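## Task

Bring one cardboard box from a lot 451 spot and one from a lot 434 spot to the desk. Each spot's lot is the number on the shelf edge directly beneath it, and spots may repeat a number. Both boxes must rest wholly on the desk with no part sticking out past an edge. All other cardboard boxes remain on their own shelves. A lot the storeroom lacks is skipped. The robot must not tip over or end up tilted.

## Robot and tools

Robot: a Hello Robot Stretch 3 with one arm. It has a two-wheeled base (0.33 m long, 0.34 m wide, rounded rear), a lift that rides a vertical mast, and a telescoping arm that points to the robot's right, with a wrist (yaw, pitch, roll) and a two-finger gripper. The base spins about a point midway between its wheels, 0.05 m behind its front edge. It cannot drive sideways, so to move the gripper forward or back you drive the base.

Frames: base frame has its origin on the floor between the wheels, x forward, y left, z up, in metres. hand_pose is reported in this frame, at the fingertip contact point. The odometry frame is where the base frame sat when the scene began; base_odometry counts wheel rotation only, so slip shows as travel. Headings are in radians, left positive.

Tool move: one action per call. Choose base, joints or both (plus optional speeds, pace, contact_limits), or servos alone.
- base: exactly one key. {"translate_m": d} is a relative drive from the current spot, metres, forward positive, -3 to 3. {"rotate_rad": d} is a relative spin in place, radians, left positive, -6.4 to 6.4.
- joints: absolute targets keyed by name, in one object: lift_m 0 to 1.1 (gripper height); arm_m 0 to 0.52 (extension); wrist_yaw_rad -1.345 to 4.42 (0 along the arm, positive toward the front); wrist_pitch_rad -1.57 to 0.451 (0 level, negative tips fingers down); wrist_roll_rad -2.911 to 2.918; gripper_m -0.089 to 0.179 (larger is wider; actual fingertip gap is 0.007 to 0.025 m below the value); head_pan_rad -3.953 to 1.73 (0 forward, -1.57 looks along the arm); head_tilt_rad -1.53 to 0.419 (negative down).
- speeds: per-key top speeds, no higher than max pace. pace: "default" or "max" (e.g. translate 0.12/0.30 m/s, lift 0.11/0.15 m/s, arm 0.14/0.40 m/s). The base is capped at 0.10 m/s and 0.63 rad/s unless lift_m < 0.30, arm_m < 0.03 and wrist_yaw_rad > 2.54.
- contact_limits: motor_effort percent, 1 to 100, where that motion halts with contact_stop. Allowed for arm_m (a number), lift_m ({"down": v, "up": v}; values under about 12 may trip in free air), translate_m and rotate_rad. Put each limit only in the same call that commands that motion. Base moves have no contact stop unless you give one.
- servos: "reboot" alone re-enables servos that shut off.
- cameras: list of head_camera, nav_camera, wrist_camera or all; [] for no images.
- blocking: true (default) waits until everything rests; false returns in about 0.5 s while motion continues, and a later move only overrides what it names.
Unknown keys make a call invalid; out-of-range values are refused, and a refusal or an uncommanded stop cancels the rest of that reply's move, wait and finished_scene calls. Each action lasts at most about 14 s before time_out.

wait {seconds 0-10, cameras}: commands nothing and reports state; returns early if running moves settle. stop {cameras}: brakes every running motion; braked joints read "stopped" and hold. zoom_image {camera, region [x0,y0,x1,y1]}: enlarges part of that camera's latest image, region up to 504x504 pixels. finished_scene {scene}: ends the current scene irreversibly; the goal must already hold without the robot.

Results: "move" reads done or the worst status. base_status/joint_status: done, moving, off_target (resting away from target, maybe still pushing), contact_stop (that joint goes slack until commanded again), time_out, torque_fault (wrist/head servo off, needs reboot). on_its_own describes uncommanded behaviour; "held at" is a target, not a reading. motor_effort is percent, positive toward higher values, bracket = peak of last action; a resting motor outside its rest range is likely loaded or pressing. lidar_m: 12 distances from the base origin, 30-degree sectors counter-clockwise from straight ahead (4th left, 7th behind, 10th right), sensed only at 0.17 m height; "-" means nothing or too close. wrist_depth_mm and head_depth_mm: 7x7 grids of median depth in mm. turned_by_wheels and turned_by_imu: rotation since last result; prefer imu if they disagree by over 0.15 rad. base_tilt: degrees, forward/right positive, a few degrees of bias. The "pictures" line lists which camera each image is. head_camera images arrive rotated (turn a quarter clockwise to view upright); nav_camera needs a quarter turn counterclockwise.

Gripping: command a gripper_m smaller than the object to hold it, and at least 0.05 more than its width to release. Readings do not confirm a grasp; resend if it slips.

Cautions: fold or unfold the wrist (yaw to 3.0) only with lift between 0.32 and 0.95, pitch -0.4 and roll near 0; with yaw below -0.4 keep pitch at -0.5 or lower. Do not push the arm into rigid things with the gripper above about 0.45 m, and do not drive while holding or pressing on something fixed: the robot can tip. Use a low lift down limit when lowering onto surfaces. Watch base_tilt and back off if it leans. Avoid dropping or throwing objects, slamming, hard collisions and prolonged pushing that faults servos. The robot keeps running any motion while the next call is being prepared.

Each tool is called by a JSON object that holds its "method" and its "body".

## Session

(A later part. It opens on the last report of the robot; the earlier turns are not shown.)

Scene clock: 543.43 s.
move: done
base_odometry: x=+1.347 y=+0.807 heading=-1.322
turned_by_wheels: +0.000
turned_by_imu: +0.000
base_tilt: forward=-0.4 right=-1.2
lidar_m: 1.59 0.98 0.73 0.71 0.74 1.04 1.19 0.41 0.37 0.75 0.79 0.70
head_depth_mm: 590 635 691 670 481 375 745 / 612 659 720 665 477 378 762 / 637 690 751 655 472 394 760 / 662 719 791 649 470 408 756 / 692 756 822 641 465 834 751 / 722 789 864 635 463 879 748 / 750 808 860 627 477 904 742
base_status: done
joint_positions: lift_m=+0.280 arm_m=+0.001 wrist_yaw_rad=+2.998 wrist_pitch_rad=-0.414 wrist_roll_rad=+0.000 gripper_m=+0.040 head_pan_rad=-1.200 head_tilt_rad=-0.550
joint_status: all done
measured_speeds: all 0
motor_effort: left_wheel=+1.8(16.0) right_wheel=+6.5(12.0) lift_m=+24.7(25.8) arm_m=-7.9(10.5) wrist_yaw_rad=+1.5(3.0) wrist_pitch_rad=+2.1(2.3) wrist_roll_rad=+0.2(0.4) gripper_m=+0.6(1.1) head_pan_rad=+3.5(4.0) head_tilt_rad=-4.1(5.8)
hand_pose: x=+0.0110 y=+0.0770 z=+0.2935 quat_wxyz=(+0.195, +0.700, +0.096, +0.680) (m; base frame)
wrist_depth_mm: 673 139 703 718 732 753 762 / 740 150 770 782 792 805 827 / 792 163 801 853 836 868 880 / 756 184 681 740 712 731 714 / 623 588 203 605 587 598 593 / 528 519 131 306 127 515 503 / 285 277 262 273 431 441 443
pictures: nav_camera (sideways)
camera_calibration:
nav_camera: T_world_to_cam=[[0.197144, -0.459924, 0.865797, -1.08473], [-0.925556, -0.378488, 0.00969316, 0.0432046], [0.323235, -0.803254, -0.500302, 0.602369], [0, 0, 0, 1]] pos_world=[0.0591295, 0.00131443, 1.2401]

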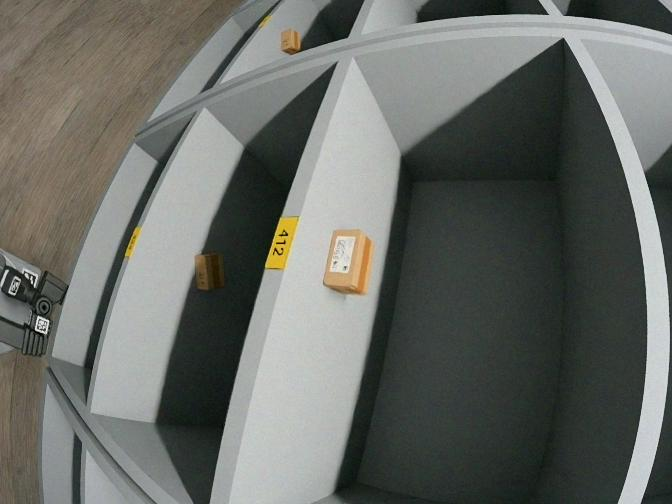

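{"method": "zoom_image", "body": {"camera": "nav_camera", "region": [116, 222, 151, 262]}}

{"method": "move", "body": {"joints": {"head_tilt_rad": -0.95, "head_pan_rad": -1.25}, "pace": "max", "cameras": ["head_camera"]}}

{"method": "move", "body": {"base": {"translate_m": 0.9}, "pace": "max", "joints": {"head_pan_rad": -1.4, "head_tilt_rad": -0.75}, "cameras": ["head_camera", "nav_camera"]}}

Scaled by 12.600 from the camera's 672x504 image, which has a finer 792x594 frame.

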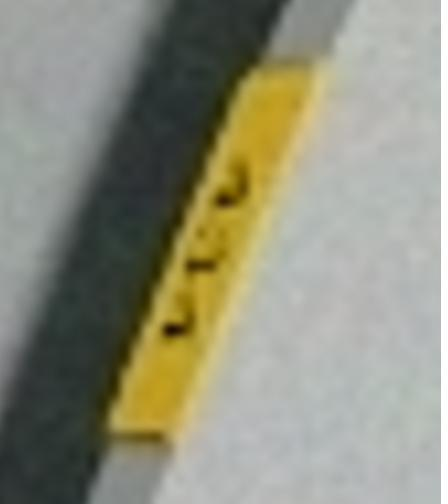

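Scene clock: 561.40 s.
move: done
base_odometry: x=+1.347 y=+0.807 heading=-1.322
turned_by_wheels: +0.000
turned_by_imu: +0.000
base_tilt: forward=-0.2 right=-1.3
lidar_m: 1.60 0.98 0.73 0.71 0.75 1.04 1.19 0.42 0.37 0.76 0.79 0.69
head_depth_mm: 621 560 450 394 837 745 1051 / 642 554 447 403 830 766 1078 / 658 549 442 898 826 1111 675 / 671 542 438 891 820 1157 737 / 683 459 435 903 819 1180 1096 / 689 473 442 939 841 1189 1094 / 682 525 453 935 1228 1209 1086
base_status: not commanded
joint_positions: lift_m=+0.280 arm_m=+0.001 wrist_yaw_rad=+2.998 wrist_pitch_rad=-0.414 wrist_roll_rad=+0.000 gripper_m=+0.040 head_pan_rad=-1.246 head_tilt_rad=-0.962
joint_status: all done
measured_speeds: all 0
motor_effort: left_wheel=+1.7(1.9) right_wheel=+6.9(7.3) lift_m=+30.9(31.2) arm_m=-6.7(7.4) wrist_yaw_rad=+2.6(2.6) wrist_pitch_rad=+2.1(2.2) wrist_roll_rad=+0.0(0.3) gripper_m=+0.1(0.9) head_pan_rad=-3.2(4.9) head_tilt_rad=-5.1(7.4)
hand_pose: x=+0.0110 y=+0.0770 z=+0.2935 quat_wxyz=(+0.195, +0.700, +0.096, +0.680) (m; base frame)
wrist_depth_mm: 673 139 700 712 726 752 762 / 743 149 766 781 805 818 838 / 800 163 812 839 848 872 879 / 750 184 688 731 724 722 722 / 622 595 203 609 585 594 597 / 523 520 130 306 128 503 505 / 286 278 261 273 434 443 436
pictures: head_camera (sideways)
camera_calibration:
head_camera: T_world_to_cam=[[-0.295795, 0.732495, -0.613153, 0.81449], [0.9441, 0.321962, -0.0708209, 0.0860152], [0.145536, -0.599826, -0.786784, 0.978439], [0, 0, 0, 1]] pos_world=[0.0173167, -0.0374104, 1.27532]

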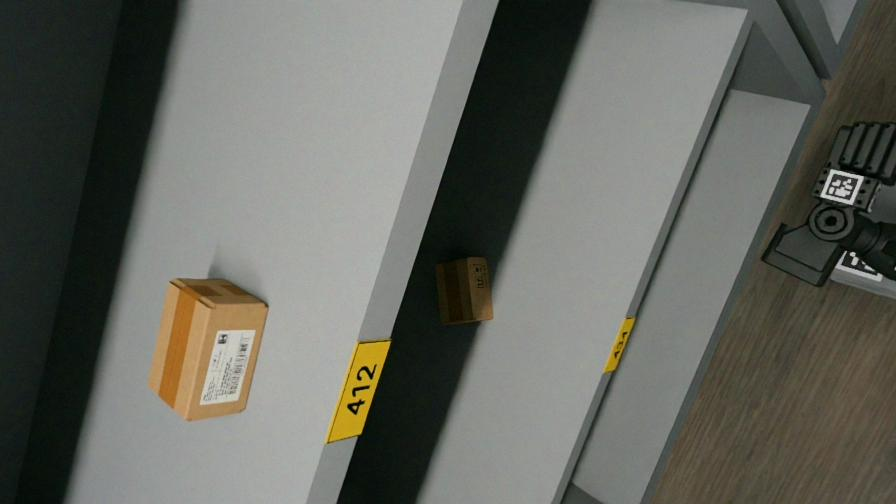

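Scene clock: 565.73 s.
move: done
base_odometry: x=+1.569 y=-0.066 heading=-1.322
turned_by_wheels: +0.000
turned_by_imu: +0.001
base_tilt: forward=-0.3 right=-1.1
lidar_m: 1.64 0.94 0.70 0.68 0.71 1.00 1.15 1.08 0.37 0.74 0.82 0.74
head_depth_mm: 614 684 643 479 419 649 678 / 624 700 634 475 889 800 729 / 636 716 627 471 882 796 1036 / 650 731 620 466 898 793 1047 / 663 750 600 463 919 787 1064 / 678 754 584 459 936 780 1076 / 694 771 596 455 928 781 1085
base_status: done
joint_positions: lift_m=+0.280 arm_m=+0.001 wrist_yaw_rad=+2.998 wrist_pitch_rad=-0.414 wrist_roll_rad=+0.000 gripper_m=+0.040 head_pan_rad=-1.401 head_tilt_rad=-0.750
joint_status: all done
measured_speeds: all 0
motor_effort: left_wheel=+5.7(11.4) right_wheel=+2.1(15.0) lift_m=+25.8(30.9) arm_m=-5.4(6.9) wrist_yaw_rad=+1.4(3.0) wrist_pitch_rad=+2.1(2.3) wrist_roll_rad=-0.2(0.3) gripper_m=+0.1(1.0) head_pan_rad=+3.6(4.4) head_tilt_rad=+2.6(5.1)
hand_pose: x=+0.0110 y=+0.0770 z=+0.2935 quat_wxyz=(+0.195, +0.700, +0.096, +0.680) (m; base frame)
wrist_depth_mm: 649 139 675 686 710 711 731 / 723 149 740 761 775 787 804 / 774 163 789 809 834 831 852 / 772 184 677 749 730 730 721 / 623 598 204 602 588 595 598 / 521 521 131 307 127 512 505 / 287 277 262 274 434 443 445
pictures: head_camera (sideways), nav_camera (sideways)
camera_calibration:
head_camera: T_world_to_cam=[[-0.153751, 0.624538, -0.765711, 1.01243], [0.985157, 0.156755, -0.0699606, 0.0846643], [0.076336, -0.765101, -0.639369, 0.787142], [0, 0, 0, 1]] pos_world=[0.0121674, -0.0433281, 1.28442]
nav_camera: T_world_to_cam=[[0.128355, -0.649504, 0.749446, -0.932625], [-0.982319, -0.187118, 0.00607308, 0.0482659], [0.136291, -0.736975, -0.662037, 0.81392], [0, 0, 0, 1]] pos_world=[0.0561899, 0.00312621, 1.2375]

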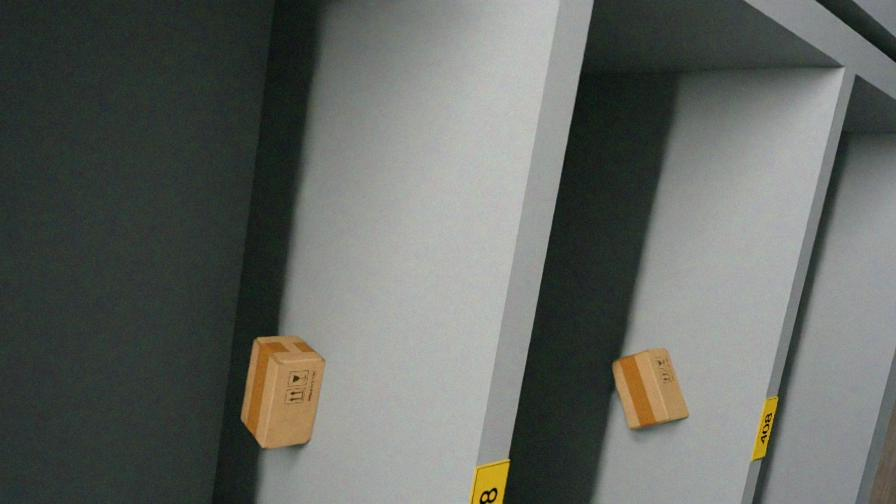

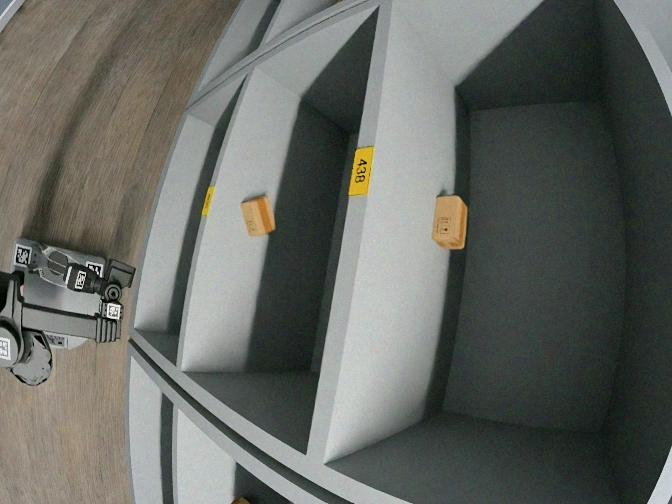

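{"method": "move", "body": {"base": {"translate_m": -0.69}, "joints": {"head_pan_rad": -1.5, "head_tilt_rad": -0.95}, "pace": "max", "cameras": ["head_camera"]}}

Scene clock: 608.77 s.
move: done
base_odometry: x=+1.399 y=+0.603 heading=-1.322
turned_by_wheels: +0.000
turned_by_imu: -0.001
base_tilt: forward=-0.3 right=-1.2
lidar_m: 1.39 0.97 0.72 0.70 0.74 1.03 1.40 0.52 0.61 0.76 0.58 0.52
head_depth_mm: 636 573 456 410 841 1040 1105 / 644 567 452 411 837 1122 1116 / 651 561 430 416 831 1135 687 / 646 555 432 839 824 1135 739 / 652 548 442 908 819 1157 1063 / 654 543 437 906 814 1165 1091 / 656 536 433 918 812 1155 1090
base_status: done
joint_positions: lift_m=+0.280 arm_m=+0.001 wrist_yaw_rad=+2.998 wrist_pitch_rad=-0.414 wrist_roll_rad=+0.000 gripper_m=+0.040 head_pan_rad=-1.500 head_tilt_rad=-0.950
joint_status: all done
measured_speeds: all 0
motor_effort: left_wheel=+1.1(14.5) right_wheel=-7.2(15.5) lift_m=+28.3(31.1) arm_m=-1.8(3.8) wrist_yaw_rad=+1.8(3.1) wrist_pitch_rad=+2.2(2.3) wrist_roll_rad=-0.1(0.4) gripper_m=+0.1(0.8) head_pan_rad=-2.6(3.8) head_tilt_rad=-7.3(8.0)
hand_pose: x=+0.0110 y=+0.0770 z=+0.2935 quat_wxyz=(+0.195, +0.700, +0.096, +0.680) (m; base frame)
wrist_depth_mm: 663 139 696 703 727 737 762 / 733 149 761 789 787 821 824 / 786 163 808 856 842 851 860 / 754 184 697 740 737 736 728 / 623 598 202 610 573 605 601 / 523 521 131 307 127 504 504 / 286 276 260 275 434 442 441
pictures: head_camera (sideways)
camera_calibration:
head_camera: T_world_to_cam=[[-0.101366, 0.77583, -0.622747, 0.825804], [0.994804, 0.073099, -0.0708581, 0.0857555], [-0.00945167, -0.626694, -0.779208, 0.969535], [0, 0, 0, 1]] pos_world=[0.00756201, -0.0393503, 1.27581]

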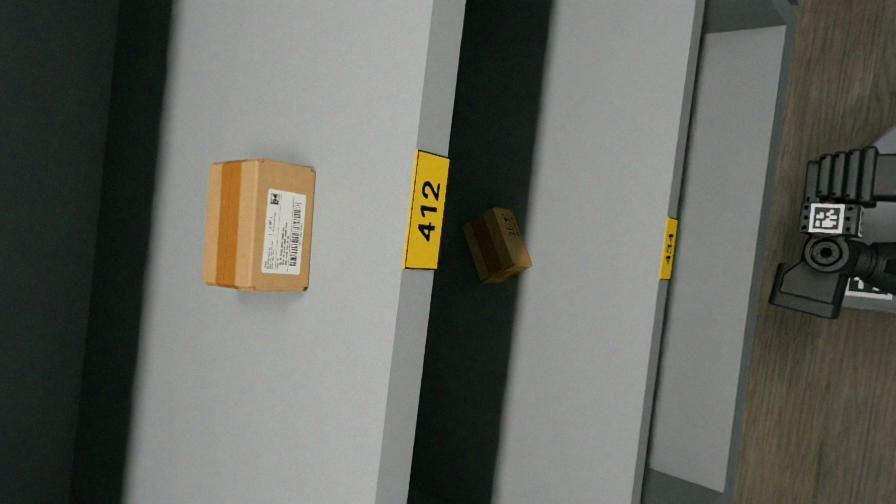

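{"method": "zoom_image", "body": {"camera": "head_camera", "region": [645, 225, 695, 275]}}

{"method": "zoom_image", "body": {"camera": "head_camera", "region": [455, 200, 540, 290]}}

{"method": "move", "body": {"joints": {"lift_m": 0.66}, "pace": "max", "cameras": []}}

Scaled by 10.080 from the camera's 896x504 image, which has a finer 1280x720 frame.

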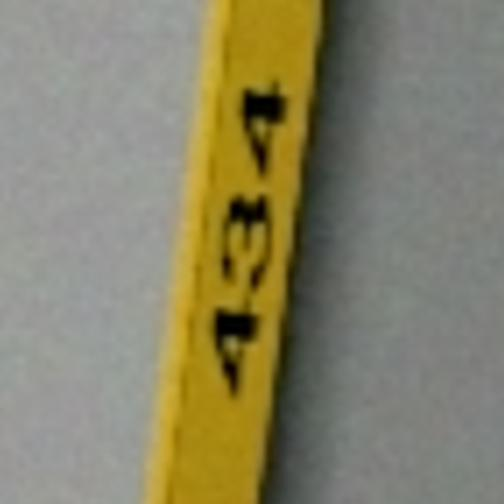

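Scaled by 5.600 from the camera's 896x504 image, which has a finer 1280x720 frame.

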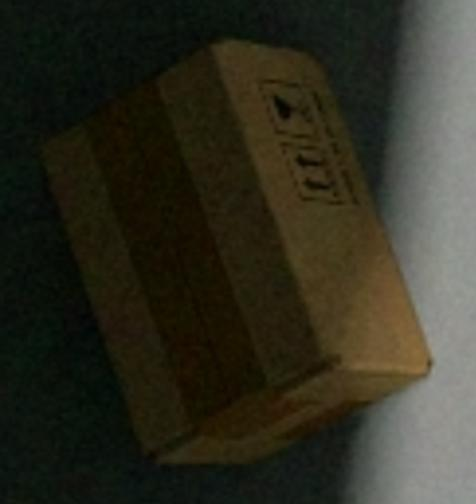

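Scene clock: 616.97 s.
move: done
base_odometry: x=+1.399 y=+0.603 heading=-1.322
turned_by_wheels: +0.000
turned_by_imu: +0.000
base_tilt: forward=-0.2 right=-1.2
lidar_m: 1.39 0.97 0.72 0.70 0.73 1.03 1.40 0.52 0.61 0.76 0.58 0.52
head_depth_mm: 634 573 457 409 840 776 358 / 645 567 454 412 836 390 350 / 651 560 431 417 831 393 944 / 647 555 432 838 822 434 431 / 651 548 442 908 821 758 1103 / 655 544 437 907 812 1156 1095 / 654 535 433 917 808 1157 1088
base_status: not commanded
joint_positions: lift_m=+0.660 arm_m=+0.001 wrist_yaw_rad=+2.998 wrist_pitch_rad=-0.415 wrist_roll_rad=+0.000 gripper_m=+0.040 head_pan_rad=-1.500 head_tilt_rad=-0.950
joint_status: all done
measured_speeds: all 0
motor_effort: left_wheel=+1.3(1.9) right_wheel=-7.9(8.4) lift_m=+27.9(34.1) arm_m=+0.2(1.6) wrist_yaw_rad=+2.1(3.6) wrist_pitch_rad=+2.4(2.4) wrist_roll_rad=+0.0(0.3) gripper_m=+0.2(0.8) head_pan_rad=-2.9(3.5) head_tilt_rad=-7.3(7.6)
hand_pose: x=+0.0110 y=+0.0769 z=+0.6734 quat_wxyz=(+0.195, +0.700, +0.096, +0.680) (m; base frame)
wrist_depth_mm: 657 139 701 712 723 740 751 / 725 149 759 781 788 799 825 / 818 163 809 856 883 885 909 / 884 184 884 938 970 - - / 991 974 204 - - - - / - - 131 984 128 998 980 / 879 875 266 838 855 856 865
pictures: none
No camera images: "cameras" was empty.

{"method": "move", "body": {"base": {"translate_m": -0.091}, "joints": {"wrist_pitch_rad": -0.4}, "cameras": []}}

{"method": "move", "body": {"joints": {"wrist_yaw_rad": 0.42}, "cameras": []}}

{"method": "move", "body": {"joints": {"gripper_m": 0.17, "wrist_pitch_rad": -0.3}, "cameras": ["wrist_camera"]}}

Scene clock: 665.50 s.
move: done
base_odometry: x=+1.376 y=+0.691 heading=-1.322
turned_by_wheels: +0.000
turned_by_imu: +0.000
base_tilt: forward=-0.4 right=-1.3
lidar_m: 1.48 0.98 0.73 0.71 0.74 1.03 1.30 0.45 0.48 0.76 0.70 0.59
head_depth_mm: 630 573 457 409 842 774 358 / 640 566 453 408 841 390 349 / 646 561 449 416 833 392 942 / 646 555 446 894 824 434 430 / 651 548 428 849 820 757 1098 / 653 541 429 903 815 1146 1090 / 652 537 434 900 811 1165 1089
base_status: done
joint_positions: lift_m=+0.660 arm_m=+0.001 wrist_yaw_rad=+2.998 wrist_pitch_rad=-0.415 wrist_roll_rad=+0.000 gripper_m=+0.040 head_pan_rad=-1.500 head_tilt_rad=-0.950
joint_status: all done
measured_speeds: all 0
motor_effort: left_wheel=-6.8(10.3) right_wheel=-6.1(12.3) lift_m=+25.4(25.7) arm_m=+2.4(3.5) wrist_yaw_rad=+1.9(2.7) wrist_pitch_rad=+2.2(2.4) wrist_roll_rad=-0.1(0.3) gripper_m=+0.4(0.9) head_pan_rad=-2.8(3.1) head_tilt_rad=-6.3(7.3)
hand_pose: x=+0.0110 y=+0.0769 z=+0.6734 quat_wxyz=(+0.195, +0.700, +0.096, +0.680) (m; base frame)
wrist_depth_mm: 670 139 696 712 724 736 749 / 731 150 765 775 802 797 836 / 806 163 809 857 879 899 933 / 894 184 899 937 972 992 - / 985 983 203 - - - - / - - 130 - 127 - 996 / 876 882 267 843 840 863 847
pictures: none
No camera images: "cameras" was empty.

Scene clock: 667.77 s.
move: done
base_odometry: x=+1.376 y=+0.691 heading=-1.322
turned_by_wheels: +0.000
turned_by_imu: +0.000
base_tilt: forward=-0.3 right=-1.1
lidar_m: 1.48 0.97 0.73 0.71 0.74 1.03 1.31 0.45 0.48 0.76 0.70 0.59
head_depth_mm: 632 571 457 410 842 773 358 / 641 567 453 408 837 391 349 / 648 560 449 416 830 393 930 / 644 554 447 898 825 483 937 / 650 549 429 849 805 1144 1093 / 654 541 429 901 813 1153 1094 / 653 537 434 900 811 1163 1092
base_status: not commanded
joint_positions: lift_m=+0.660 arm_m=+0.001 wrist_yaw_rad=+0.423 wrist_pitch_rad=-0.415 wrist_roll_rad=+0.000 gripper_m=+0.040 head_pan_rad=-1.500 head_tilt_rad=-0.950
joint_status: all done
measured_speeds: all 0
motor_effort: left_wheel=-7.1(7.8) right_wheel=-5.5(6.4) lift_m=+28.1(29.0) arm_m=+3.9(4.1) wrist_yaw_rad=-4.3(6.0) wrist_pitch_rad=+2.2(2.3) wrist_roll_rad=+0.1(0.4) gripper_m=+0.6(1.1) head_pan_rad=-2.2(3.1) head_tilt_rad=-6.3(6.8)
hand_pose: x=+0.0708 y=-0.3506 z=+0.6734 quat_wxyz=(+0.707, +0.288, -0.646, +0.003) (m; base frame)
wrist_depth_mm: 407 495 614 552 490 440 396 / 418 516 679 602 535 468 422 / 438 536 601 590 549 504 453 / 443 463 466 456 385 449 448 / 387 383 382 366 345 372 370 / 342 329 131 310 128 319 316 / 568 298 273 278 272 276 276
pictures: none
No camera images: "cameras" was empty.

Scene clock: 669.60 s.
move: done
base_odometry: x=+1.376 y=+0.691 heading=-1.322
turned_by_wheels: +0.000
turned_by_imu: +0.000
base_tilt: forward=-0.2 right=-1.1
lidar_m: 1.48 0.98 0.73 0.71 0.74 1.04 1.30 0.45 0.48 0.76 0.70 0.59
head_depth_mm: 633 573 457 410 839 776 358 / 639 567 453 408 837 392 349 / 648 560 449 416 829 392 933 / 647 555 445 898 811 479 938 / 649 548 430 851 821 1143 1096 / 653 541 429 905 811 1158 1092 / 653 538 433 903 808 1167 1090
base_status: not commanded
joint_positions: lift_m=+0.660 arm_m=+0.001 wrist_yaw_rad=+0.423 wrist_pitch_rad=-0.322 wrist_roll_rad=+0.000 gripper_m=+0.170 head_pan_rad=-1.500 head_tilt_rad=-0.950
joint_status: all done
measured_speeds: all 0
motor_effort: left_wheel=-7.0(7.8) right_wheel=-6.2(6.7) lift_m=+31.1(31.1) arm_m=+4.2(4.4) wrist_yaw_rad=-2.4(5.2) wrist_pitch_rad=+3.6(5.3) wrist_roll_rad=-0.2(0.3) gripper_m=+0.7(84.1) head_pan_rad=-2.2(2.9) head_tilt_rad=-5.8(6.9)
hand_pose: x=+0.0752 y=-0.3603 z=+0.6948 quat_wxyz=(+0.707, +0.257, -0.658, +0.036) (m; base frame)
wrist_depth_mm: 402 498 611 547 485 434 390 / 418 517 643 591 514 459 412 / 432 533 671 642 553 488 433 / 439 529 565 557 547 511 463 / 434 423 440 421 370 437 432 / 118 142 363 354 353 337 119 / 117 301 309 311 306 297 109
pictures: wrist_camera
camera_calibration:
wrist_camera: T_world_to_cam=[[-0.894804, -0.445927, -0.0217945, -0.071573], [-0.205954, 0.455597, -0.866034, 0.813944], [0.396117, -0.770442, -0.499511, 0.205868], [0, 0, 0, 1]] pos_world=[0.0220432, -0.244138, 0.806176]

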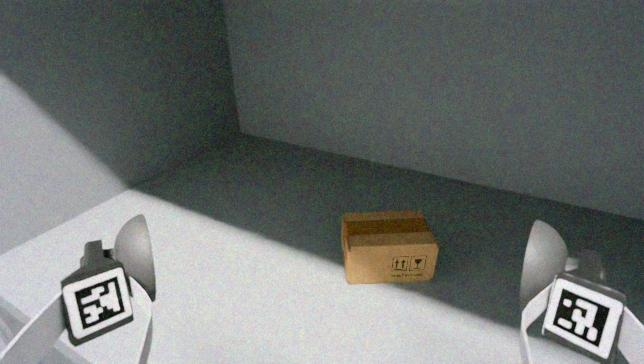

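{"method": "move", "body": {"base": {"translate_m": 0.017}, "joints": {"arm_m": 0.172, "gripper_m": 0.179}, "cameras": ["wrist_camera"]}}

Scene clock: 735.03 s.
move: done
base_odometry: x=+1.381 y=+0.675 heading=-1.322
turned_by_wheels: +0.000
turned_by_imu: +0.000
base_tilt: forward=-0.3 right=-1.1
lidar_m: 1.46 0.98 0.73 0.71 0.74 1.03 1.32 0.46 0.51 0.76 0.67 0.58
head_depth_mm: 635 572 458 410 838 765 364 / 637 566 454 408 455 399 350 / 649 561 448 471 531 1131 1114 / 642 555 443 567 776 1135 1099 / 650 549 429 678 818 1159 1098 / 652 543 428 885 814 1152 1092 / 650 538 434 900 809 1167 1085
base_status: done
joint_positions: lift_m=+0.660 arm_m=+0.172 wrist_yaw_rad=+0.423 wrist_pitch_rad=-0.321 wrist_roll_rad=+0.000 gripper_m=+0.179 head_pan_rad=-1.500 head_tilt_rad=-0.950
joint_status: all done
measured_speeds: all 0
motor_effort: left_wheel=+4.0(8.4) right_wheel=+4.4(9.7) lift_m=+26.6(31.8) arm_m=+12.9(15.6) wrist_yaw_rad=-3.2(4.5) wrist_pitch_rad=+3.5(3.6) wrist_roll_rad=+0.1(0.3) gripper_m=+0.6(47.9) head_pan_rad=-2.0(3.1) head_tilt_rad=-5.3(6.2)
hand_pose: x=+0.0752 y=-0.5318 z=+0.6950 quat_wxyz=(+0.707, +0.257, -0.658, +0.036) (m; base frame)
wrist_depth_mm: 385 457 421 370 322 288 260 / 394 493 465 390 344 305 273 / 411 506 504 424 371 323 290 / 423 510 529 465 399 345 307 / 416 425 445 435 416 375 318 / 119 342 363 363 362 358 121 / 119 302 310 309 308 298 108
pictures: wrist_camera
camera_calibration:
wrist_camera: T_world_to_cam=[[-0.894937, -0.445662, -0.0217645, -0.147959], [-0.205539, 0.455057, -0.866416, 0.89219], [0.396032, -0.770914, -0.498849, 0.0731164], [0, 0, 0, 1]] pos_world=[0.0220099, -0.415571, 0.806262]

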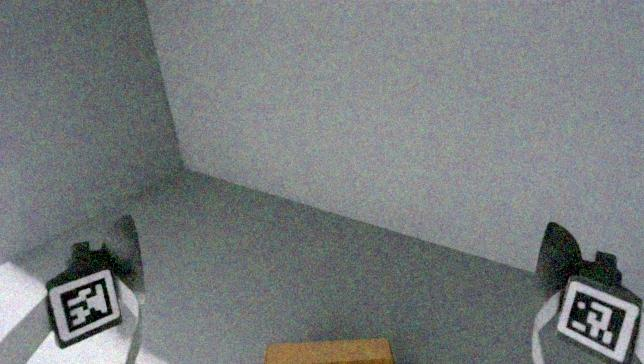

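{"method": "move", "body": {"joints": {"lift_m": 0.53}, "contact_limits": {"lift_m": {"down": 15}}, "cameras": ["wrist_camera"]}}

{"method": "move", "body": {"joints": {"gripper_m": 0.085}, "cameras": ["wrist_camera"]}}

Scene clock: 747.40 s.
move: done
base_odometry: x=+1.381 y=+0.675 heading=-1.322
turned_by_wheels: +0.000
turned_by_imu: +0.000
base_tilt: forward=-0.2 right=-1.1
lidar_m: 1.46 0.97 0.73 0.71 0.74 1.04 1.32 0.46 0.51 0.76 0.67 0.58
head_depth_mm: 634 572 457 409 841 872 1103 / 640 567 453 408 836 747 467 / 648 560 450 898 606 768 958 / 644 554 444 856 686 1127 1105 / 649 549 430 839 818 1161 1098 / 653 543 429 906 814 1157 1093 / 653 536 434 902 808 1171 1091
base_status: not commanded
joint_positions: lift_m=+0.530 arm_m=+0.172 wrist_yaw_rad=+0.423 wrist_pitch_rad=-0.320 wrist_roll_rad=+0.000 gripper_m=+0.179 head_pan_rad=-1.500 head_tilt_rad=-0.950
joint_status: all done
measured_speeds: all 0
motor_effort: left_wheel=+4.5(4.6) right_wheel=+4.8(4.9) lift_m=+25.2(26.2) arm_m=+6.1(8.7) wrist_yaw_rad=-2.8(4.4) wrist_pitch_rad=+3.2(3.4) wrist_roll_rad=-0.2(0.3) gripper_m=+0.9(1.1) head_pan_rad=-2.4(2.4) head_tilt_rad=-5.2(6.0)
contact_limits: lift_m down 15 (down: maximum 72; up: maximum 65)
hand_pose: x=+0.0752 y=-0.5319 z=+0.5652 quat_wxyz=(+0.707, +0.257, -0.658, +0.036) (m; base frame)
wrist_depth_mm: 386 461 421 367 324 287 260 / 396 489 463 392 344 306 275 / 386 393 392 387 358 324 289 / 290 289 287 287 283 282 280 / 230 228 210 145 151 224 223 / 119 145 139 138 143 180 121 / 115 157 156 151 154 158 108
pictures: wrist_camera
camera_calibration:
wrist_camera: T_world_to_cam=[[-0.894931, -0.445674, -0.0217414, -0.150807], [-0.20533, 0.454592, -0.86671, 0.779603], [0.396153, -0.771182, -0.498339, 0.00783943], [0, 0, 0, 1]] pos_world=[0.0220082, -0.415567, 0.676318]

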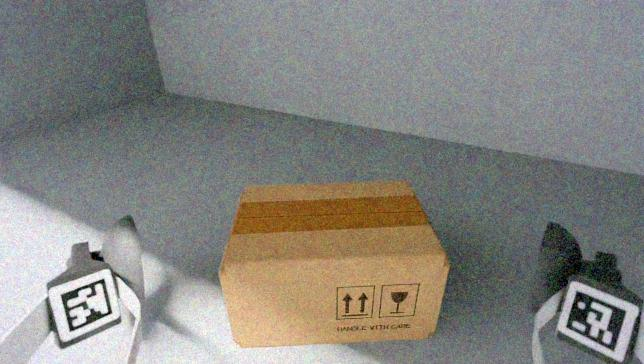

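Scene clock: 748.87 s.
move: done
base_odometry: x=+1.381 y=+0.675 heading=-1.322
turned_by_wheels: +0.000
turned_by_imu: +0.000
base_tilt: forward=-0.4 right=-1.2
lidar_m: 1.46 0.98 0.73 0.71 0.74 1.03 1.32 0.46 0.51 0.76 0.67 0.58
head_depth_mm: 633 572 456 409 838 873 1106 / 640 566 453 408 837 743 469 / 647 562 447 899 605 766 951 / 645 554 444 855 686 1132 1106 / 648 548 429 839 820 1161 1105 / 654 542 429 904 817 1161 1097 / 655 536 434 900 809 1162 1086
base_status: not commanded
joint_positions: lift_m=+0.530 arm_m=+0.172 wrist_yaw_rad=+0.423 wrist_pitch_rad=-0.320 wrist_roll_rad=+0.000 gripper_m=+0.085 head_pan_rad=-1.500 head_tilt_rad=-0.950
joint_status: all done
measured_speeds: all 0
motor_effort: left_wheel=+4.0(4.6) right_wheel=+4.3(5.4) lift_m=+30.5(31.5) arm_m=+3.5(5.9) wrist_yaw_rad=-3.1(4.8) wrist_pitch_rad=+3.2(3.4) wrist_roll_rad=+0.0(0.4) gripper_m=-4.7(81.9) head_pan_rad=-1.9(2.3) head_tilt_rad=-4.9(6.1)
contact_limits: lift_m down 15 (down: maximum 72; up: maximum 65)
hand_pose: x=+0.0752 y=-0.5319 z=+0.5652 quat_wxyz=(+0.707, +0.257, -0.658, +0.036) (m; base frame)
wrist_depth_mm: 385 464 421 368 324 288 261 / 395 488 464 391 345 304 274 / 390 395 388 385 357 324 287 / 291 288 287 285 282 283 280 / 230 230 153 145 145 233 223 / 190 125 133 138 138 127 185 / 162 152 152 151 153 120 158
pictures: wrist_camera
camera_calibration:
wrist_camera: T_world_to_cam=[[-0.894931, -0.445674, -0.0217416, -0.150807], [-0.20533, 0.454592, -0.86671, 0.779609], [0.396153, -0.771182, -0.498339, 0.00784245], [0, 0, 0, 1]] pos_world=[0.0220082, -0.415567, 0.676324]

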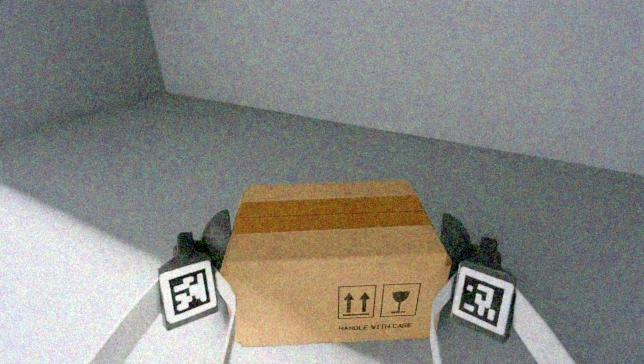

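{"method": "move", "body": {"joints": {"gripper_m": 0.057}, "cameras": []}}

{"method": "move", "body": {"joints": {"lift_m": 0.66}, "speeds": {"lift_m": 0.08}, "cameras": ["wrist_camera"]}}

{"method": "move", "body": {"joints": {"arm_m": 0.0}, "cameras": ["wrist_camera"]}}

Scene clock: 777.40 s.
move: done
base_odometry: x=+1.381 y=+0.675 heading=-1.322
turned_by_wheels: +0.000
turned_by_imu: +0.000
base_tilt: forward=-0.2 right=-1.2
lidar_m: 1.46 0.98 0.73 0.70 0.74 1.03 1.32 0.46 0.51 0.76 0.68 0.58
head_depth_mm: 635 573 456 410 841 871 1107 / 640 567 453 407 830 743 466 / 648 561 448 901 605 767 956 / 644 552 444 853 688 1133 1110 / 651 549 428 840 820 1157 1103 / 655 542 428 905 815 1158 1096 / 653 537 433 898 808 1172 1089
base_status: not commanded
joint_positions: lift_m=+0.530 arm_m=+0.172 wrist_yaw_rad=+0.423 wrist_pitch_rad=-0.320 wrist_roll_rad=+0.000 gripper_m=+0.058 head_pan_rad=-1.500 head_tilt_rad=-0.950
joint_status: all done
measured_speeds: all 0
motor_effort: left_wheel=+3.9(4.4) right_wheel=+3.6(4.8) lift_m=+28.0(29.2) arm_m=-1.7(1.8) wrist_yaw_rad=-2.5(4.0) wrist_pitch_rad=+3.4(3.4) wrist_roll_rad=-0.2(0.3) gripper_m=-13.5(87.8) head_pan_rad=-2.1(2.1) head_tilt_rad=-4.7(5.3)
contact_limits: lift_m down 15 (down: maximum 72; up: maximum 65)
hand_pose: x=+0.0752 y=-0.5319 z=+0.5652 quat_wxyz=(+0.707, +0.257, -0.658, +0.036) (m; base frame)
wrist_depth_mm: 387 458 422 366 321 287 261 / 397 489 463 389 345 307 274 / 387 393 390 388 359 323 289 / 290 290 289 285 282 283 279 / 229 229 153 146 145 225 222 / 190 125 134 139 137 127 185 / 167 152 152 151 153 119 158
pictures: none
No camera images: "cameras" was empty.

Scene clock: 779.70 s.
move: done
base_odometry: x=+1.381 y=+0.675 heading=-1.322
turned_by_wheels: +0.000
turned_by_imu: +0.000
base_tilt: forward=-0.2 right=-1.2
lidar_m: 1.46 0.97 0.73 0.71 0.74 1.04 1.32 0.46 0.50 0.76 0.67 0.58
head_depth_mm: 634 573 456 409 840 762 364 / 643 567 454 407 455 399 350 / 649 560 450 471 532 1134 1107 / 646 554 445 569 778 1131 1106 / 650 548 430 730 820 1157 1099 / 654 543 429 903 815 1157 1095 / 652 536 433 899 807 1166 1092
base_status: not commanded
joint_positions: lift_m=+0.660 arm_m=+0.172 wrist_yaw_rad=+0.423 wrist_pitch_rad=-0.323 wrist_roll_rad=+0.000 gripper_m=+0.058 head_pan_rad=-1.500 head_tilt_rad=-0.950
joint_status: all done
measured_speeds: all 0
motor_effort: left_wheel=+3.9(4.5) right_wheel=+4.3(5.1) lift_m=+30.1(35.2) arm_m=-5.2(5.3) wrist_yaw_rad=-3.0(4.4) wrist_pitch_rad=+3.8(3.9) wrist_roll_rad=+0.1(0.3) gripper_m=-13.4(13.9) head_pan_rad=-1.5(2.3) head_tilt_rad=-4.4(5.4)
hand_pose: x=+0.0751 y=-0.5317 z=+0.6946 quat_wxyz=(+0.707, +0.258, -0.658, +0.035) (m; base frame)
wrist_depth_mm: 385 459 421 365 321 289 260 / 400 486 461 394 345 306 274 / 409 506 507 424 367 322 290 / 421 499 530 435 384 346 307 / 424 445 153 146 145 362 328 / 367 124 134 138 138 126 340 / 320 293 292 153 154 122 304
pictures: wrist_camera
camera_calibration:
wrist_camera: T_world_to_cam=[[-0.894954, -0.445625, -0.0218346, -0.147891], [-0.206176, 0.456474, -0.865519, 0.89191], [0.395663, -0.770097, -0.500401, 0.0746073], [0, 0, 0, 1]] pos_world=[0.0220153, -0.415583, 0.806069]

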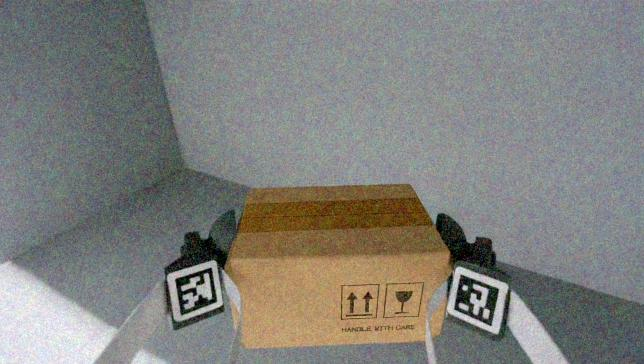

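Scene clock: 782.20 s.
move: done
base_odometry: x=+1.381 y=+0.675 heading=-1.322
turned_by_wheels: +0.000
turned_by_imu: +0.000
base_tilt: forward=-0.4 right=-1.2
lidar_m: 1.46 0.98 0.73 0.71 0.74 1.04 1.32 0.46 0.51 0.76 0.68 0.58
head_depth_mm: 632 572 457 410 841 773 358 / 640 567 452 408 833 390 350 / 647 561 448 905 831 392 932 / 646 556 443 901 793 478 940 / 650 549 429 889 650 1129 1099 / 654 543 429 906 800 1154 1097 / 653 536 434 902 810 1168 1084
base_status: not commanded
joint_positions: lift_m=+0.660 arm_m=+0.001 wrist_yaw_rad=+0.423 wrist_pitch_rad=-0.323 wrist_roll_rad=+0.000 gripper_m=+0.058 head_pan_rad=-1.500 head_tilt_rad=-0.950
joint_status: all done
measured_speeds: all 0
motor_effort: left_wheel=+4.0(4.5) right_wheel=+4.4(5.4) lift_m=+24.2(31.1) arm_m=-12.6(14.5) wrist_yaw_rad=-3.5(4.4) wrist_pitch_rad=+3.8(3.9) wrist_roll_rad=+0.3(0.3) gripper_m=-13.5(13.8) head_pan_rad=-1.8(2.2) head_tilt_rad=-4.5(5.5)
hand_pose: x=+0.0751 y=-0.3602 z=+0.6946 quat_wxyz=(+0.707, +0.258, -0.658, +0.035) (m; base frame)
wrist_depth_mm: 391 476 598 550 491 432 391 / 401 495 637 598 518 462 413 / 413 514 664 641 557 491 439 / 430 509 562 551 552 505 458 / 424 442 154 146 146 431 430 / 366 124 134 139 138 126 358 / 347 293 291 153 154 122 305
pictures: wrist_camera
camera_calibration:
wrist_camera: T_world_to_cam=[[-0.894984, -0.445563, -0.0218368, -0.0714896], [-0.206165, 0.456533, -0.865491, 0.813645], [0.3956, -0.770099, -0.500449, 0.206659], [0, 0, 0, 1]] pos_world=[0.0220087, -0.244161, 0.806063]

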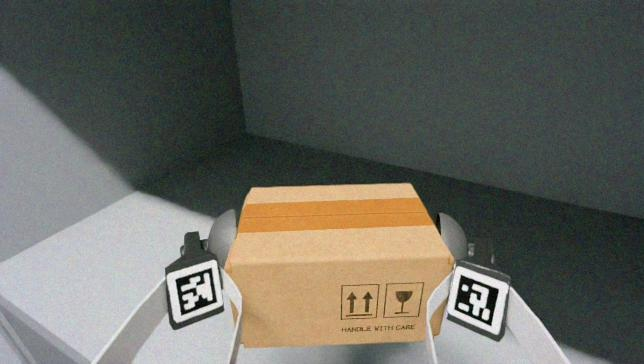

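{"method": "move", "body": {"base": {"rotate_rad": -0.025}, "joints": {"wrist_yaw_rad": 1.57}, "cameras": []}}

{"method": "move", "body": {"base": {"translate_m": -1.3}, "joints": {"head_pan_rad": -2.9, "head_tilt_rad": -0.3}, "cameras": []}}

{"method": "move", "body": {"base": {"translate_m": -0.485}, "cameras": ["nav_camera"]}}

Scene clock: 792.50 s.
move: done
base_odometry: x=+1.381 y=+0.675 heading=-1.347
turned_by_wheels: -0.025
turned_by_imu: -0.024
base_tilt: forward=-0.4 right=-1.2
lidar_m: 1.46 1.00 0.73 0.71 0.74 1.01 1.32 0.46 0.49 0.76 0.69 0.58
head_depth_mm: 639 573 457 410 845 777 358 / 641 565 453 412 834 391 350 / 648 560 449 907 835 392 938 / 645 555 445 897 822 455 939 / 648 549 429 891 820 757 951 / 650 542 425 904 815 1128 1064 / 646 536 433 898 809 769 1072
base_status: done
joint_positions: lift_m=+0.660 arm_m=+0.001 wrist_yaw_rad=+1.567 wrist_pitch_rad=-0.323 wrist_roll_rad=+0.000 gripper_m=+0.058 head_pan_rad=-1.500 head_tilt_rad=-0.950
joint_status: all done
measured_speeds: all 0
motor_effort: left_wheel=+7.9(10.3) right_wheel=-8.9(10.1) lift_m=+24.7(25.2) arm_m=-8.6(10.5) wrist_yaw_rad=+3.0(5.7) wrist_pitch_rad=+3.7(3.9) wrist_roll_rad=+0.0(0.4) gripper_m=-13.0(14.0) head_pan_rad=-1.2(2.0) head_tilt_rad=-3.6(5.0)
hand_pose: x=+0.2140 y=-0.1466 z=+0.6946 quat_wxyz=(+0.575, +0.573, -0.414, +0.412) (m; base frame)
wrist_depth_mm: - - - - - 371 363 / - - - - - 396 389 / - - - - - 426 420 / - - - - 557 461 455 / - - 151 146 146 435 430 / - 124 134 138 138 127 355 / 962 879 909 154 155 119 304
pictures: none
No camera images: "cameras" was empty.

Scene clock: 806.60 s.
move: done
base_odometry: x=+1.092 y=+1.942 heading=-1.347
turned_by_wheels: +0.000
turned_by_imu: -0.001
base_tilt: forward=-0.2 right=-1.1
lidar_m: 1.81 1.01 0.74 0.71 0.74 1.02 1.05 1.09 1.50 0.30 0.78 0.90
head_depth_mm: 872 913 949 989 1041 1093 1156 / 896 934 975 1017 1074 1129 1189 / 916 959 1001 1046 1103 1167 1231 / 943 981 1027 1073 1141 1201 1271 / 960 1009 1058 1105 1170 1242 1319 / 984 1034 1083 1143 1214 1284 1352 / 1013 1066 1116 1174 1250 1333 1399
base_status: done
joint_positions: lift_m=+0.660 arm_m=+0.001 wrist_yaw_rad=+1.567 wrist_pitch_rad=-0.323 wrist_roll_rad=+0.000 gripper_m=+0.058 head_pan_rad=-2.900 head_tilt_rad=-0.300
joint_status: all done
measured_speeds: all 0
motor_effort: left_wheel=-5.7(9.9) right_wheel=-5.0(14.8) lift_m=+31.3(32.1) arm_m=+3.9(8.8) wrist_yaw_rad=+2.3(4.2) wrist_pitch_rad=+3.8(3.9) wrist_roll_rad=-0.1(0.4) gripper_m=-13.4(13.9) head_pan_rad=+3.5(5.2) head_tilt_rad=-3.9(8.8)
hand_pose: x=+0.2140 y=-0.1466 z=+0.6946 quat_wxyz=(+0.575, +0.573, -0.414, +0.412) (m; base frame)
wrist_depth_mm: - - - - - - - / - - - - - - - / - - - - 802 722 719 / - - - - 578 546 534 / - - 151 146 146 431 376 / - 124 134 139 138 127 358 / 935 880 866 153 152 120 306
pictures: none
No camera images: "cameras" was empty.

Scene clock: 812.57 s.
move: done
base_odometry: x=+0.984 y=+2.415 heading=-1.346
turned_by_wheels: +0.000
turned_by_imu: -0.001
base_tilt: forward=-0.3 right=-1.1
lidar_m: 1.36 1.01 0.74 0.72 0.74 0.59 0.57 0.59 0.81 2.24 0.65 0.54
head_depth_mm: 460 478 499 521 546 576 606 / 468 487 511 535 562 591 623 / 478 501 524 550 578 610 644 / 493 513 538 565 596 628 664 / 504 527 553 582 614 647 686 / 517 541 568 597 634 671 710 / 530 557 585 616 651 693 735
base_status: done
joint_positions: lift_m=+0.660 arm_m=+0.001 wrist_yaw_rad=+1.567 wrist_pitch_rad=-0.323 wrist_roll_rad=+0.000 gripper_m=+0.058 head_pan_rad=-2.900 head_tilt_rad=-0.300
joint_status: not commanded
measured_speeds: all 0
motor_effort: left_wheel=-0.9(11.6) right_wheel=-12.3(14.9) lift_m=+29.6(31.6) arm_m=+8.2(9.0) wrist_yaw_rad=+3.0(3.8) wrist_pitch_rad=+3.7(3.9) wrist_roll_rad=+0.1(0.3) gripper_m=-13.2(14.0) head_pan_rad=+2.9(4.0) head_tilt_rad=-3.0(3.9)
hand_pose: x=+0.2140 y=-0.1466 z=+0.6946 quat_wxyz=(+0.575, +0.573, -0.414, +0.412) (m; base frame)
wrist_depth_mm: - - - - - 340 329 / - - - - - 362 353 / - - - - 804 388 380 / - - - - 602 419 416 / - - 152 147 146 456 455 / - 124 134 139 138 126 496 / 946 884 883 153 153 111 -
pictures: nav_camera (sideways)
camera_calibration:
nav_camera: T_world_to_cam=[[-0.258415, -0.0812292, 0.962613, -1.20829], [-0.25315, 0.967331, 0.0136689, 0.0339232], [-0.932275, -0.240153, -0.270536, 0.311024], [0, 0, 0, 1]] pos_world=[-0.0136937, -0.0562704, 1.2468]

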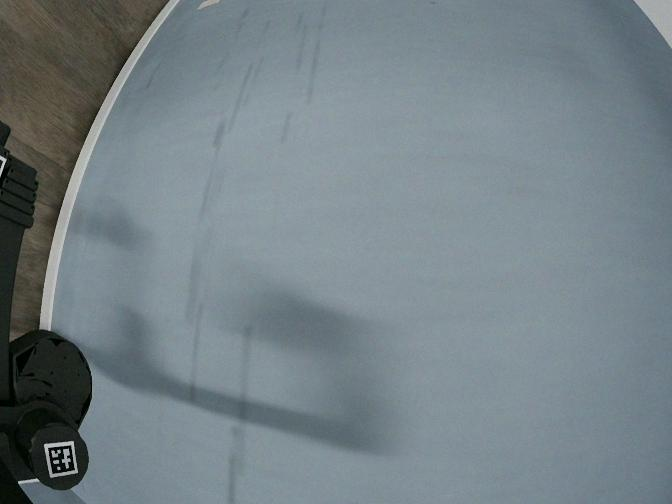

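{"method": "move", "body": {"base": {"rotate_rad": 1.6}, "cameras": []}}

{"method": "move", "body": {"base": {"translate_m": -1.3}, "joints": {"head_pan_rad": -1.5, "head_tilt_rad": -0.5}, "cameras": []}}

{"method": "move", "body": {"base": {"translate_m": -0.51}, "cameras": ["nav_camera"]}}

Scene clock: 832.23 s.
move: done
base_odometry: x=+0.984 y=+2.415 heading=+0.253
turned_by_wheels: +1.600
turned_by_imu: +1.575
base_tilt: forward=-0.3 right=-1.1
lidar_m: 0.72 0.74 0.58 0.57 0.59 0.82 2.40 0.64 0.55 1.36 0.99 0.74
head_depth_mm: 2653 2734 2819 2984 3037 2105 1600 / 2650 2825 2929 3046 3068 2110 1588 / 2746 2860 3015 3169 3006 2071 1567 / 2795 2921 3099 3274 3030 2049 1559 / 2882 3069 3155 3170 2920 2039 1566 / 2960 3085 3268 3362 2943 2042 1555 / 2657 745 768 793 820 853 887
base_status: done
joint_positions: lift_m=+0.660 arm_m=+0.001 wrist_yaw_rad=+1.567 wrist_pitch_rad=-0.323 wrist_roll_rad=+0.000 gripper_m=+0.058 head_pan_rad=-2.900 head_tilt_rad=-0.300
joint_status: not commanded
measured_speeds: all 0
motor_effort: left_wheel=-9.2(12.6) right_wheel=+8.5(12.9) lift_m=+28.8(30.3) arm_m=+5.3(12.3) wrist_yaw_rad=+1.9(3.6) wrist_pitch_rad=+3.7(3.9) wrist_roll_rad=-0.3(0.4) gripper_m=-13.5(13.9) head_pan_rad=+2.9(3.9) head_tilt_rad=-1.3(2.7)
hand_pose: x=+0.2140 y=-0.1465 z=+0.6946 quat_wxyz=(+0.575, +0.573, -0.414, +0.412) (m; base frame)
wrist_depth_mm: 622 602 595 593 576 567 566 / 668 650 638 628 621 613 610 / 722 712 697 685 669 659 652 / 784 761 739 713 731 720 704 / 858 839 151 146 146 779 767 / 933 124 133 138 138 127 844 / 864 892 901 154 155 123 889
pictures: none
No camera images: "cameras" was empty.

Scene clock: 846.37 s.
move: done
base_odometry: x=-0.275 y=+2.089 heading=+0.253
turned_by_wheels: +0.000
turned_by_imu: -0.001
base_tilt: forward=-0.3 right=-1.4
lidar_m: 2.01 0.83 0.61 0.59 0.62 0.86 1.76 1.54 2.23 1.96 0.75 0.69
head_depth_mm: 3508 3695 3977 3141 2182 1658 1345 / 3427 3755 - 3163 2177 1653 1333 / 3516 3848 - 3077 2162 1631 1324 / 3548 3797 - 3073 2140 1624 1321 / 2503 2722 2922 2742 2126 1624 1324 / 1621 1703 1781 1878 1942 1612 1317 / 1204 1244 1281 1334 1381 1435 1309
base_status: done
joint_positions: lift_m=+0.660 arm_m=+0.001 wrist_yaw_rad=+1.567 wrist_pitch_rad=-0.323 wrist_roll_rad=+0.000 gripper_m=+0.058 head_pan_rad=-1.500 head_tilt_rad=-0.500
joint_status: all done
measured_speeds: all 0
motor_effort: left_wheel=-8.9(13.3) right_wheel=-2.3(11.4) lift_m=+26.8(29.6) arm_m=-12.3(13.4) wrist_yaw_rad=+1.2(3.9) wrist_pitch_rad=+3.7(3.9) wrist_roll_rad=+0.0(0.3) gripper_m=-13.6(14.1) head_pan_rad=-3.1(5.4) head_tilt_rad=+4.3(8.9)
hand_pose: x=+0.2140 y=-0.1465 z=+0.6946 quat_wxyz=(+0.575, +0.573, -0.414, +0.412) (m; base frame)
wrist_depth_mm: - - - - - - 411 / - - - - - - 438 / - - - - - - 468 / - - - - - - 501 / - - 151 146 145 551 549 / 995 124 133 138 138 126 601 / 870 891 869 153 155 120 676
pictures: none
No camera images: "cameras" was empty.

Scene clock: 852.57 s.
move: done
base_odometry: x=-0.769 y=+1.962 heading=+0.253
turned_by_wheels: +0.000
turned_by_imu: -0.001
base_tilt: forward=-0.4 right=-1.2
lidar_m: 2.18 0.84 0.62 0.60 0.63 0.87 1.25 1.14 1.14 3.68 1.46 1.14
head_depth_mm: 3503 3768 3955 2840 2104 1677 1348 / 3485 3771 3961 3176 2164 1662 1348 / 3485 3777 - 3124 2141 1638 1326 / 3632 3755 - 3047 2113 1629 1324 / 3587 3876 - 2999 2129 1632 1313 / 3160 3355 3535 3041 2082 1610 1315 / 2378 2457 2524 2577 2079 1603 1314
base_status: done
joint_positions: lift_m=+0.660 arm_m=+0.001 wrist_yaw_rad=+1.567 wrist_pitch_rad=-0.323 wrist_roll_rad=+0.000 gripper_m=+0.058 head_pan_rad=-1.500 head_tilt_rad=-0.500
joint_status: not commanded
measured_speeds: all 0
motor_effort: left_wheel=-3.2(12.6) right_wheel=-8.0(11.5) lift_m=+25.9(27.9) arm_m=-12.1(13.4) wrist_yaw_rad=+1.7(4.0) wrist_pitch_rad=+3.8(3.9) wrist_roll_rad=-0.1(0.3) gripper_m=-12.7(13.9) head_pan_rad=-3.1(3.7) head_tilt_rad=+4.3(5.1)
hand_pose: x=+0.2140 y=-0.1465 z=+0.6946 quat_wxyz=(+0.575, +0.573, -0.414, +0.412) (m; base frame)
wrist_depth_mm: - - - - - 884 872 / - - - - - 942 945 / - - - - - - - / - - - - - - - / - - 151 146 145 - - / 991 124 134 139 138 127 - / 873 909 898 153 155 122 926
pictures: nav_camera (sideways)
camera_calibration:
nav_camera: T_world_to_cam=[[0.0492534, -0.453693, 0.889796, -1.11513], [-0.996113, -0.0874516, 0.0105482, 0.0425212], [0.0730284, -0.886857, -0.456237, 0.546559], [0, 0, 0, 1]] pos_world=[0.0573655, -0.0174886, 1.24115]

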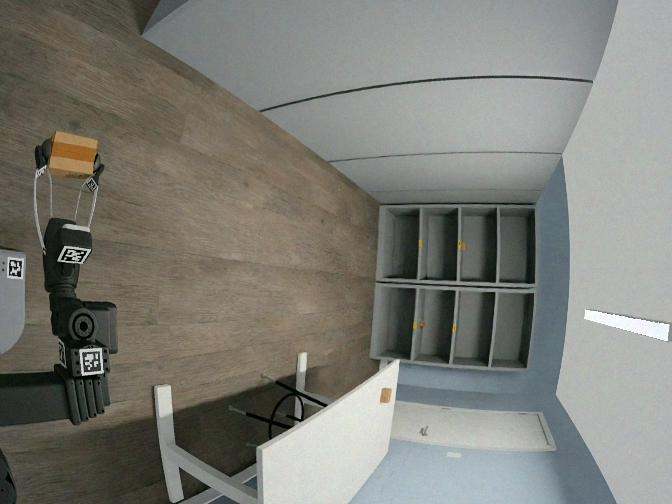

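{"method": "move", "body": {"base": {"rotate_rad": -1.6}, "joints": {"lift_m": 0.82}, "cameras": []}}

{"method": "move", "body": {"base": {"translate_m": 1.25}, "joints": {"head_tilt_rad": -0.6}, "cameras": ["nav_camera"]}}

Scene clock: 871.53 s.
move: done
base_odometry: x=-0.769 y=+1.962 heading=-1.347
turned_by_wheels: -1.600
turned_by_imu: -1.574
base_tilt: forward=-0.4 right=-1.2
lidar_m: 3.69 1.49 1.13 2.32 0.85 0.62 0.60 0.62 0.86 1.25 1.14 1.14
head_depth_mm: 1015 1100 1197 1313 1454 1572 1355 / 1026 1105 1205 1323 1464 1589 1333 / 1031 1114 1221 1345 1481 1580 1328 / 1041 1121 1225 1349 1488 1593 1326 / 1044 1130 1239 1357 1502 1604 1325 / 1054 1139 1235 1364 1522 1619 1317 / 1057 1146 1255 1387 1533 1588 1295
base_status: done
joint_positions: lift_m=+0.820 arm_m=+0.001 wrist_yaw_rad=+1.567 wrist_pitch_rad=-0.323 wrist_roll_rad=+0.000 gripper_m=+0.058 head_pan_rad=-1.500 head_tilt_rad=-0.500
joint_status: all done
measured_speeds: all 0
motor_effort: left_wheel=+8.3(12.0) right_wheel=-10.1(13.3) lift_m=+30.0(35.2) arm_m=-13.0(13.5) wrist_yaw_rad=+0.8(3.4) wrist_pitch_rad=+3.8(4.0) wrist_roll_rad=+0.1(0.3) gripper_m=-12.8(13.9) head_pan_rad=-2.7(3.5) head_tilt_rad=+3.9(4.7)
hand_pose: x=+0.2140 y=-0.1465 z=+0.8545 quat_wxyz=(+0.575, +0.573, -0.414, +0.412) (m; base frame)
wrist_depth_mm: - - - - - - - / - - - - - - - / - - - - - - - / - - - - - - - / - - 151 146 146 - - / - 124 134 139 138 127 - / - - - 153 155 123 -
pictures: none
No camera images: "cameras" was empty.

Scene clock: 885.17 s.
move: done
base_odometry: x=-0.491 y=+0.743 heading=-1.347
turned_by_wheels: +0.000
turned_by_imu: +0.000
base_tilt: forward=-0.3 right=-1.2
lidar_m: 2.45 1.48 1.08 1.04 1.08 1.92 1.85 1.77 0.88 0.73 0.70 1.14
head_depth_mm: 1016 1118 1234 1143 855 697 1263 / 1021 1120 1242 1142 846 713 1289 / 1025 1128 1261 1131 838 709 1276 / 1037 1144 1270 1114 834 705 1247 / 1045 1147 1278 1105 830 719 1236 / 1045 1150 1286 1091 819 717 1236 / 1061 1168 1303 1087 812 713 1199
base_status: done
joint_positions: lift_m=+0.820 arm_m=+0.001 wrist_yaw_rad=+1.567 wrist_pitch_rad=-0.323 wrist_roll_rad=+0.000 gripper_m=+0.058 head_pan_rad=-1.500 head_tilt_rad=-0.600
joint_status: all done
measured_speeds: all 0
motor_effort: left_wheel=+3.1(12.0) right_wheel=+6.8(10.5) lift_m=+25.7(30.0) arm_m=-11.9(13.3) wrist_yaw_rad=+2.1(3.9) wrist_pitch_rad=+3.8(4.0) wrist_roll_rad=-0.1(0.4) gripper_m=-13.0(14.1) head_pan_rad=-2.5(3.5) head_tilt_rad=-5.1(7.0)
hand_pose: x=+0.2140 y=-0.1465 z=+0.8545 quat_wxyz=(+0.575, +0.573, -0.414, +0.412) (m; base frame)
wrist_depth_mm: - - - - - - - / - - - - - - - / - - - - - - 552 / - - - - - - - / - - 151 146 145 - - / - 124 134 139 138 127 - / - - - 153 154 123 -
pictures: nav_camera (sideways)
camera_calibration:
nav_camera: T_world_to_cam=[[0.0553394, -0.540052, 0.839811, -1.04998], [-0.99605, -0.0883502, 0.00882003, 0.044772], [0.0694342, -0.836982, -0.542808, 0.659222], [0, 0, 0, 1]] pos_world=[0.0569278, -0.0113305, 1.23922]

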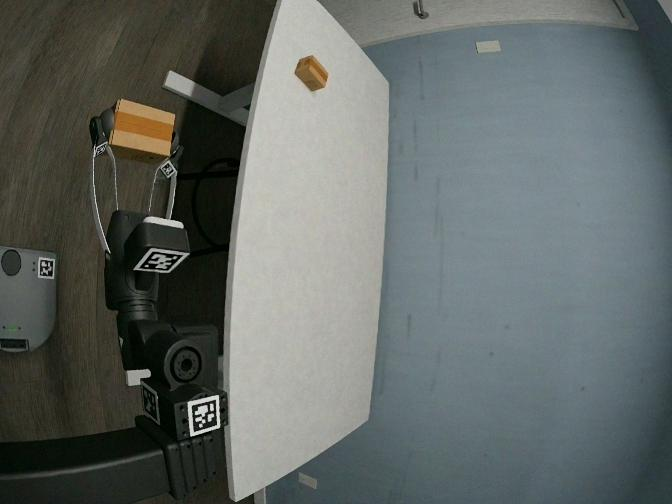

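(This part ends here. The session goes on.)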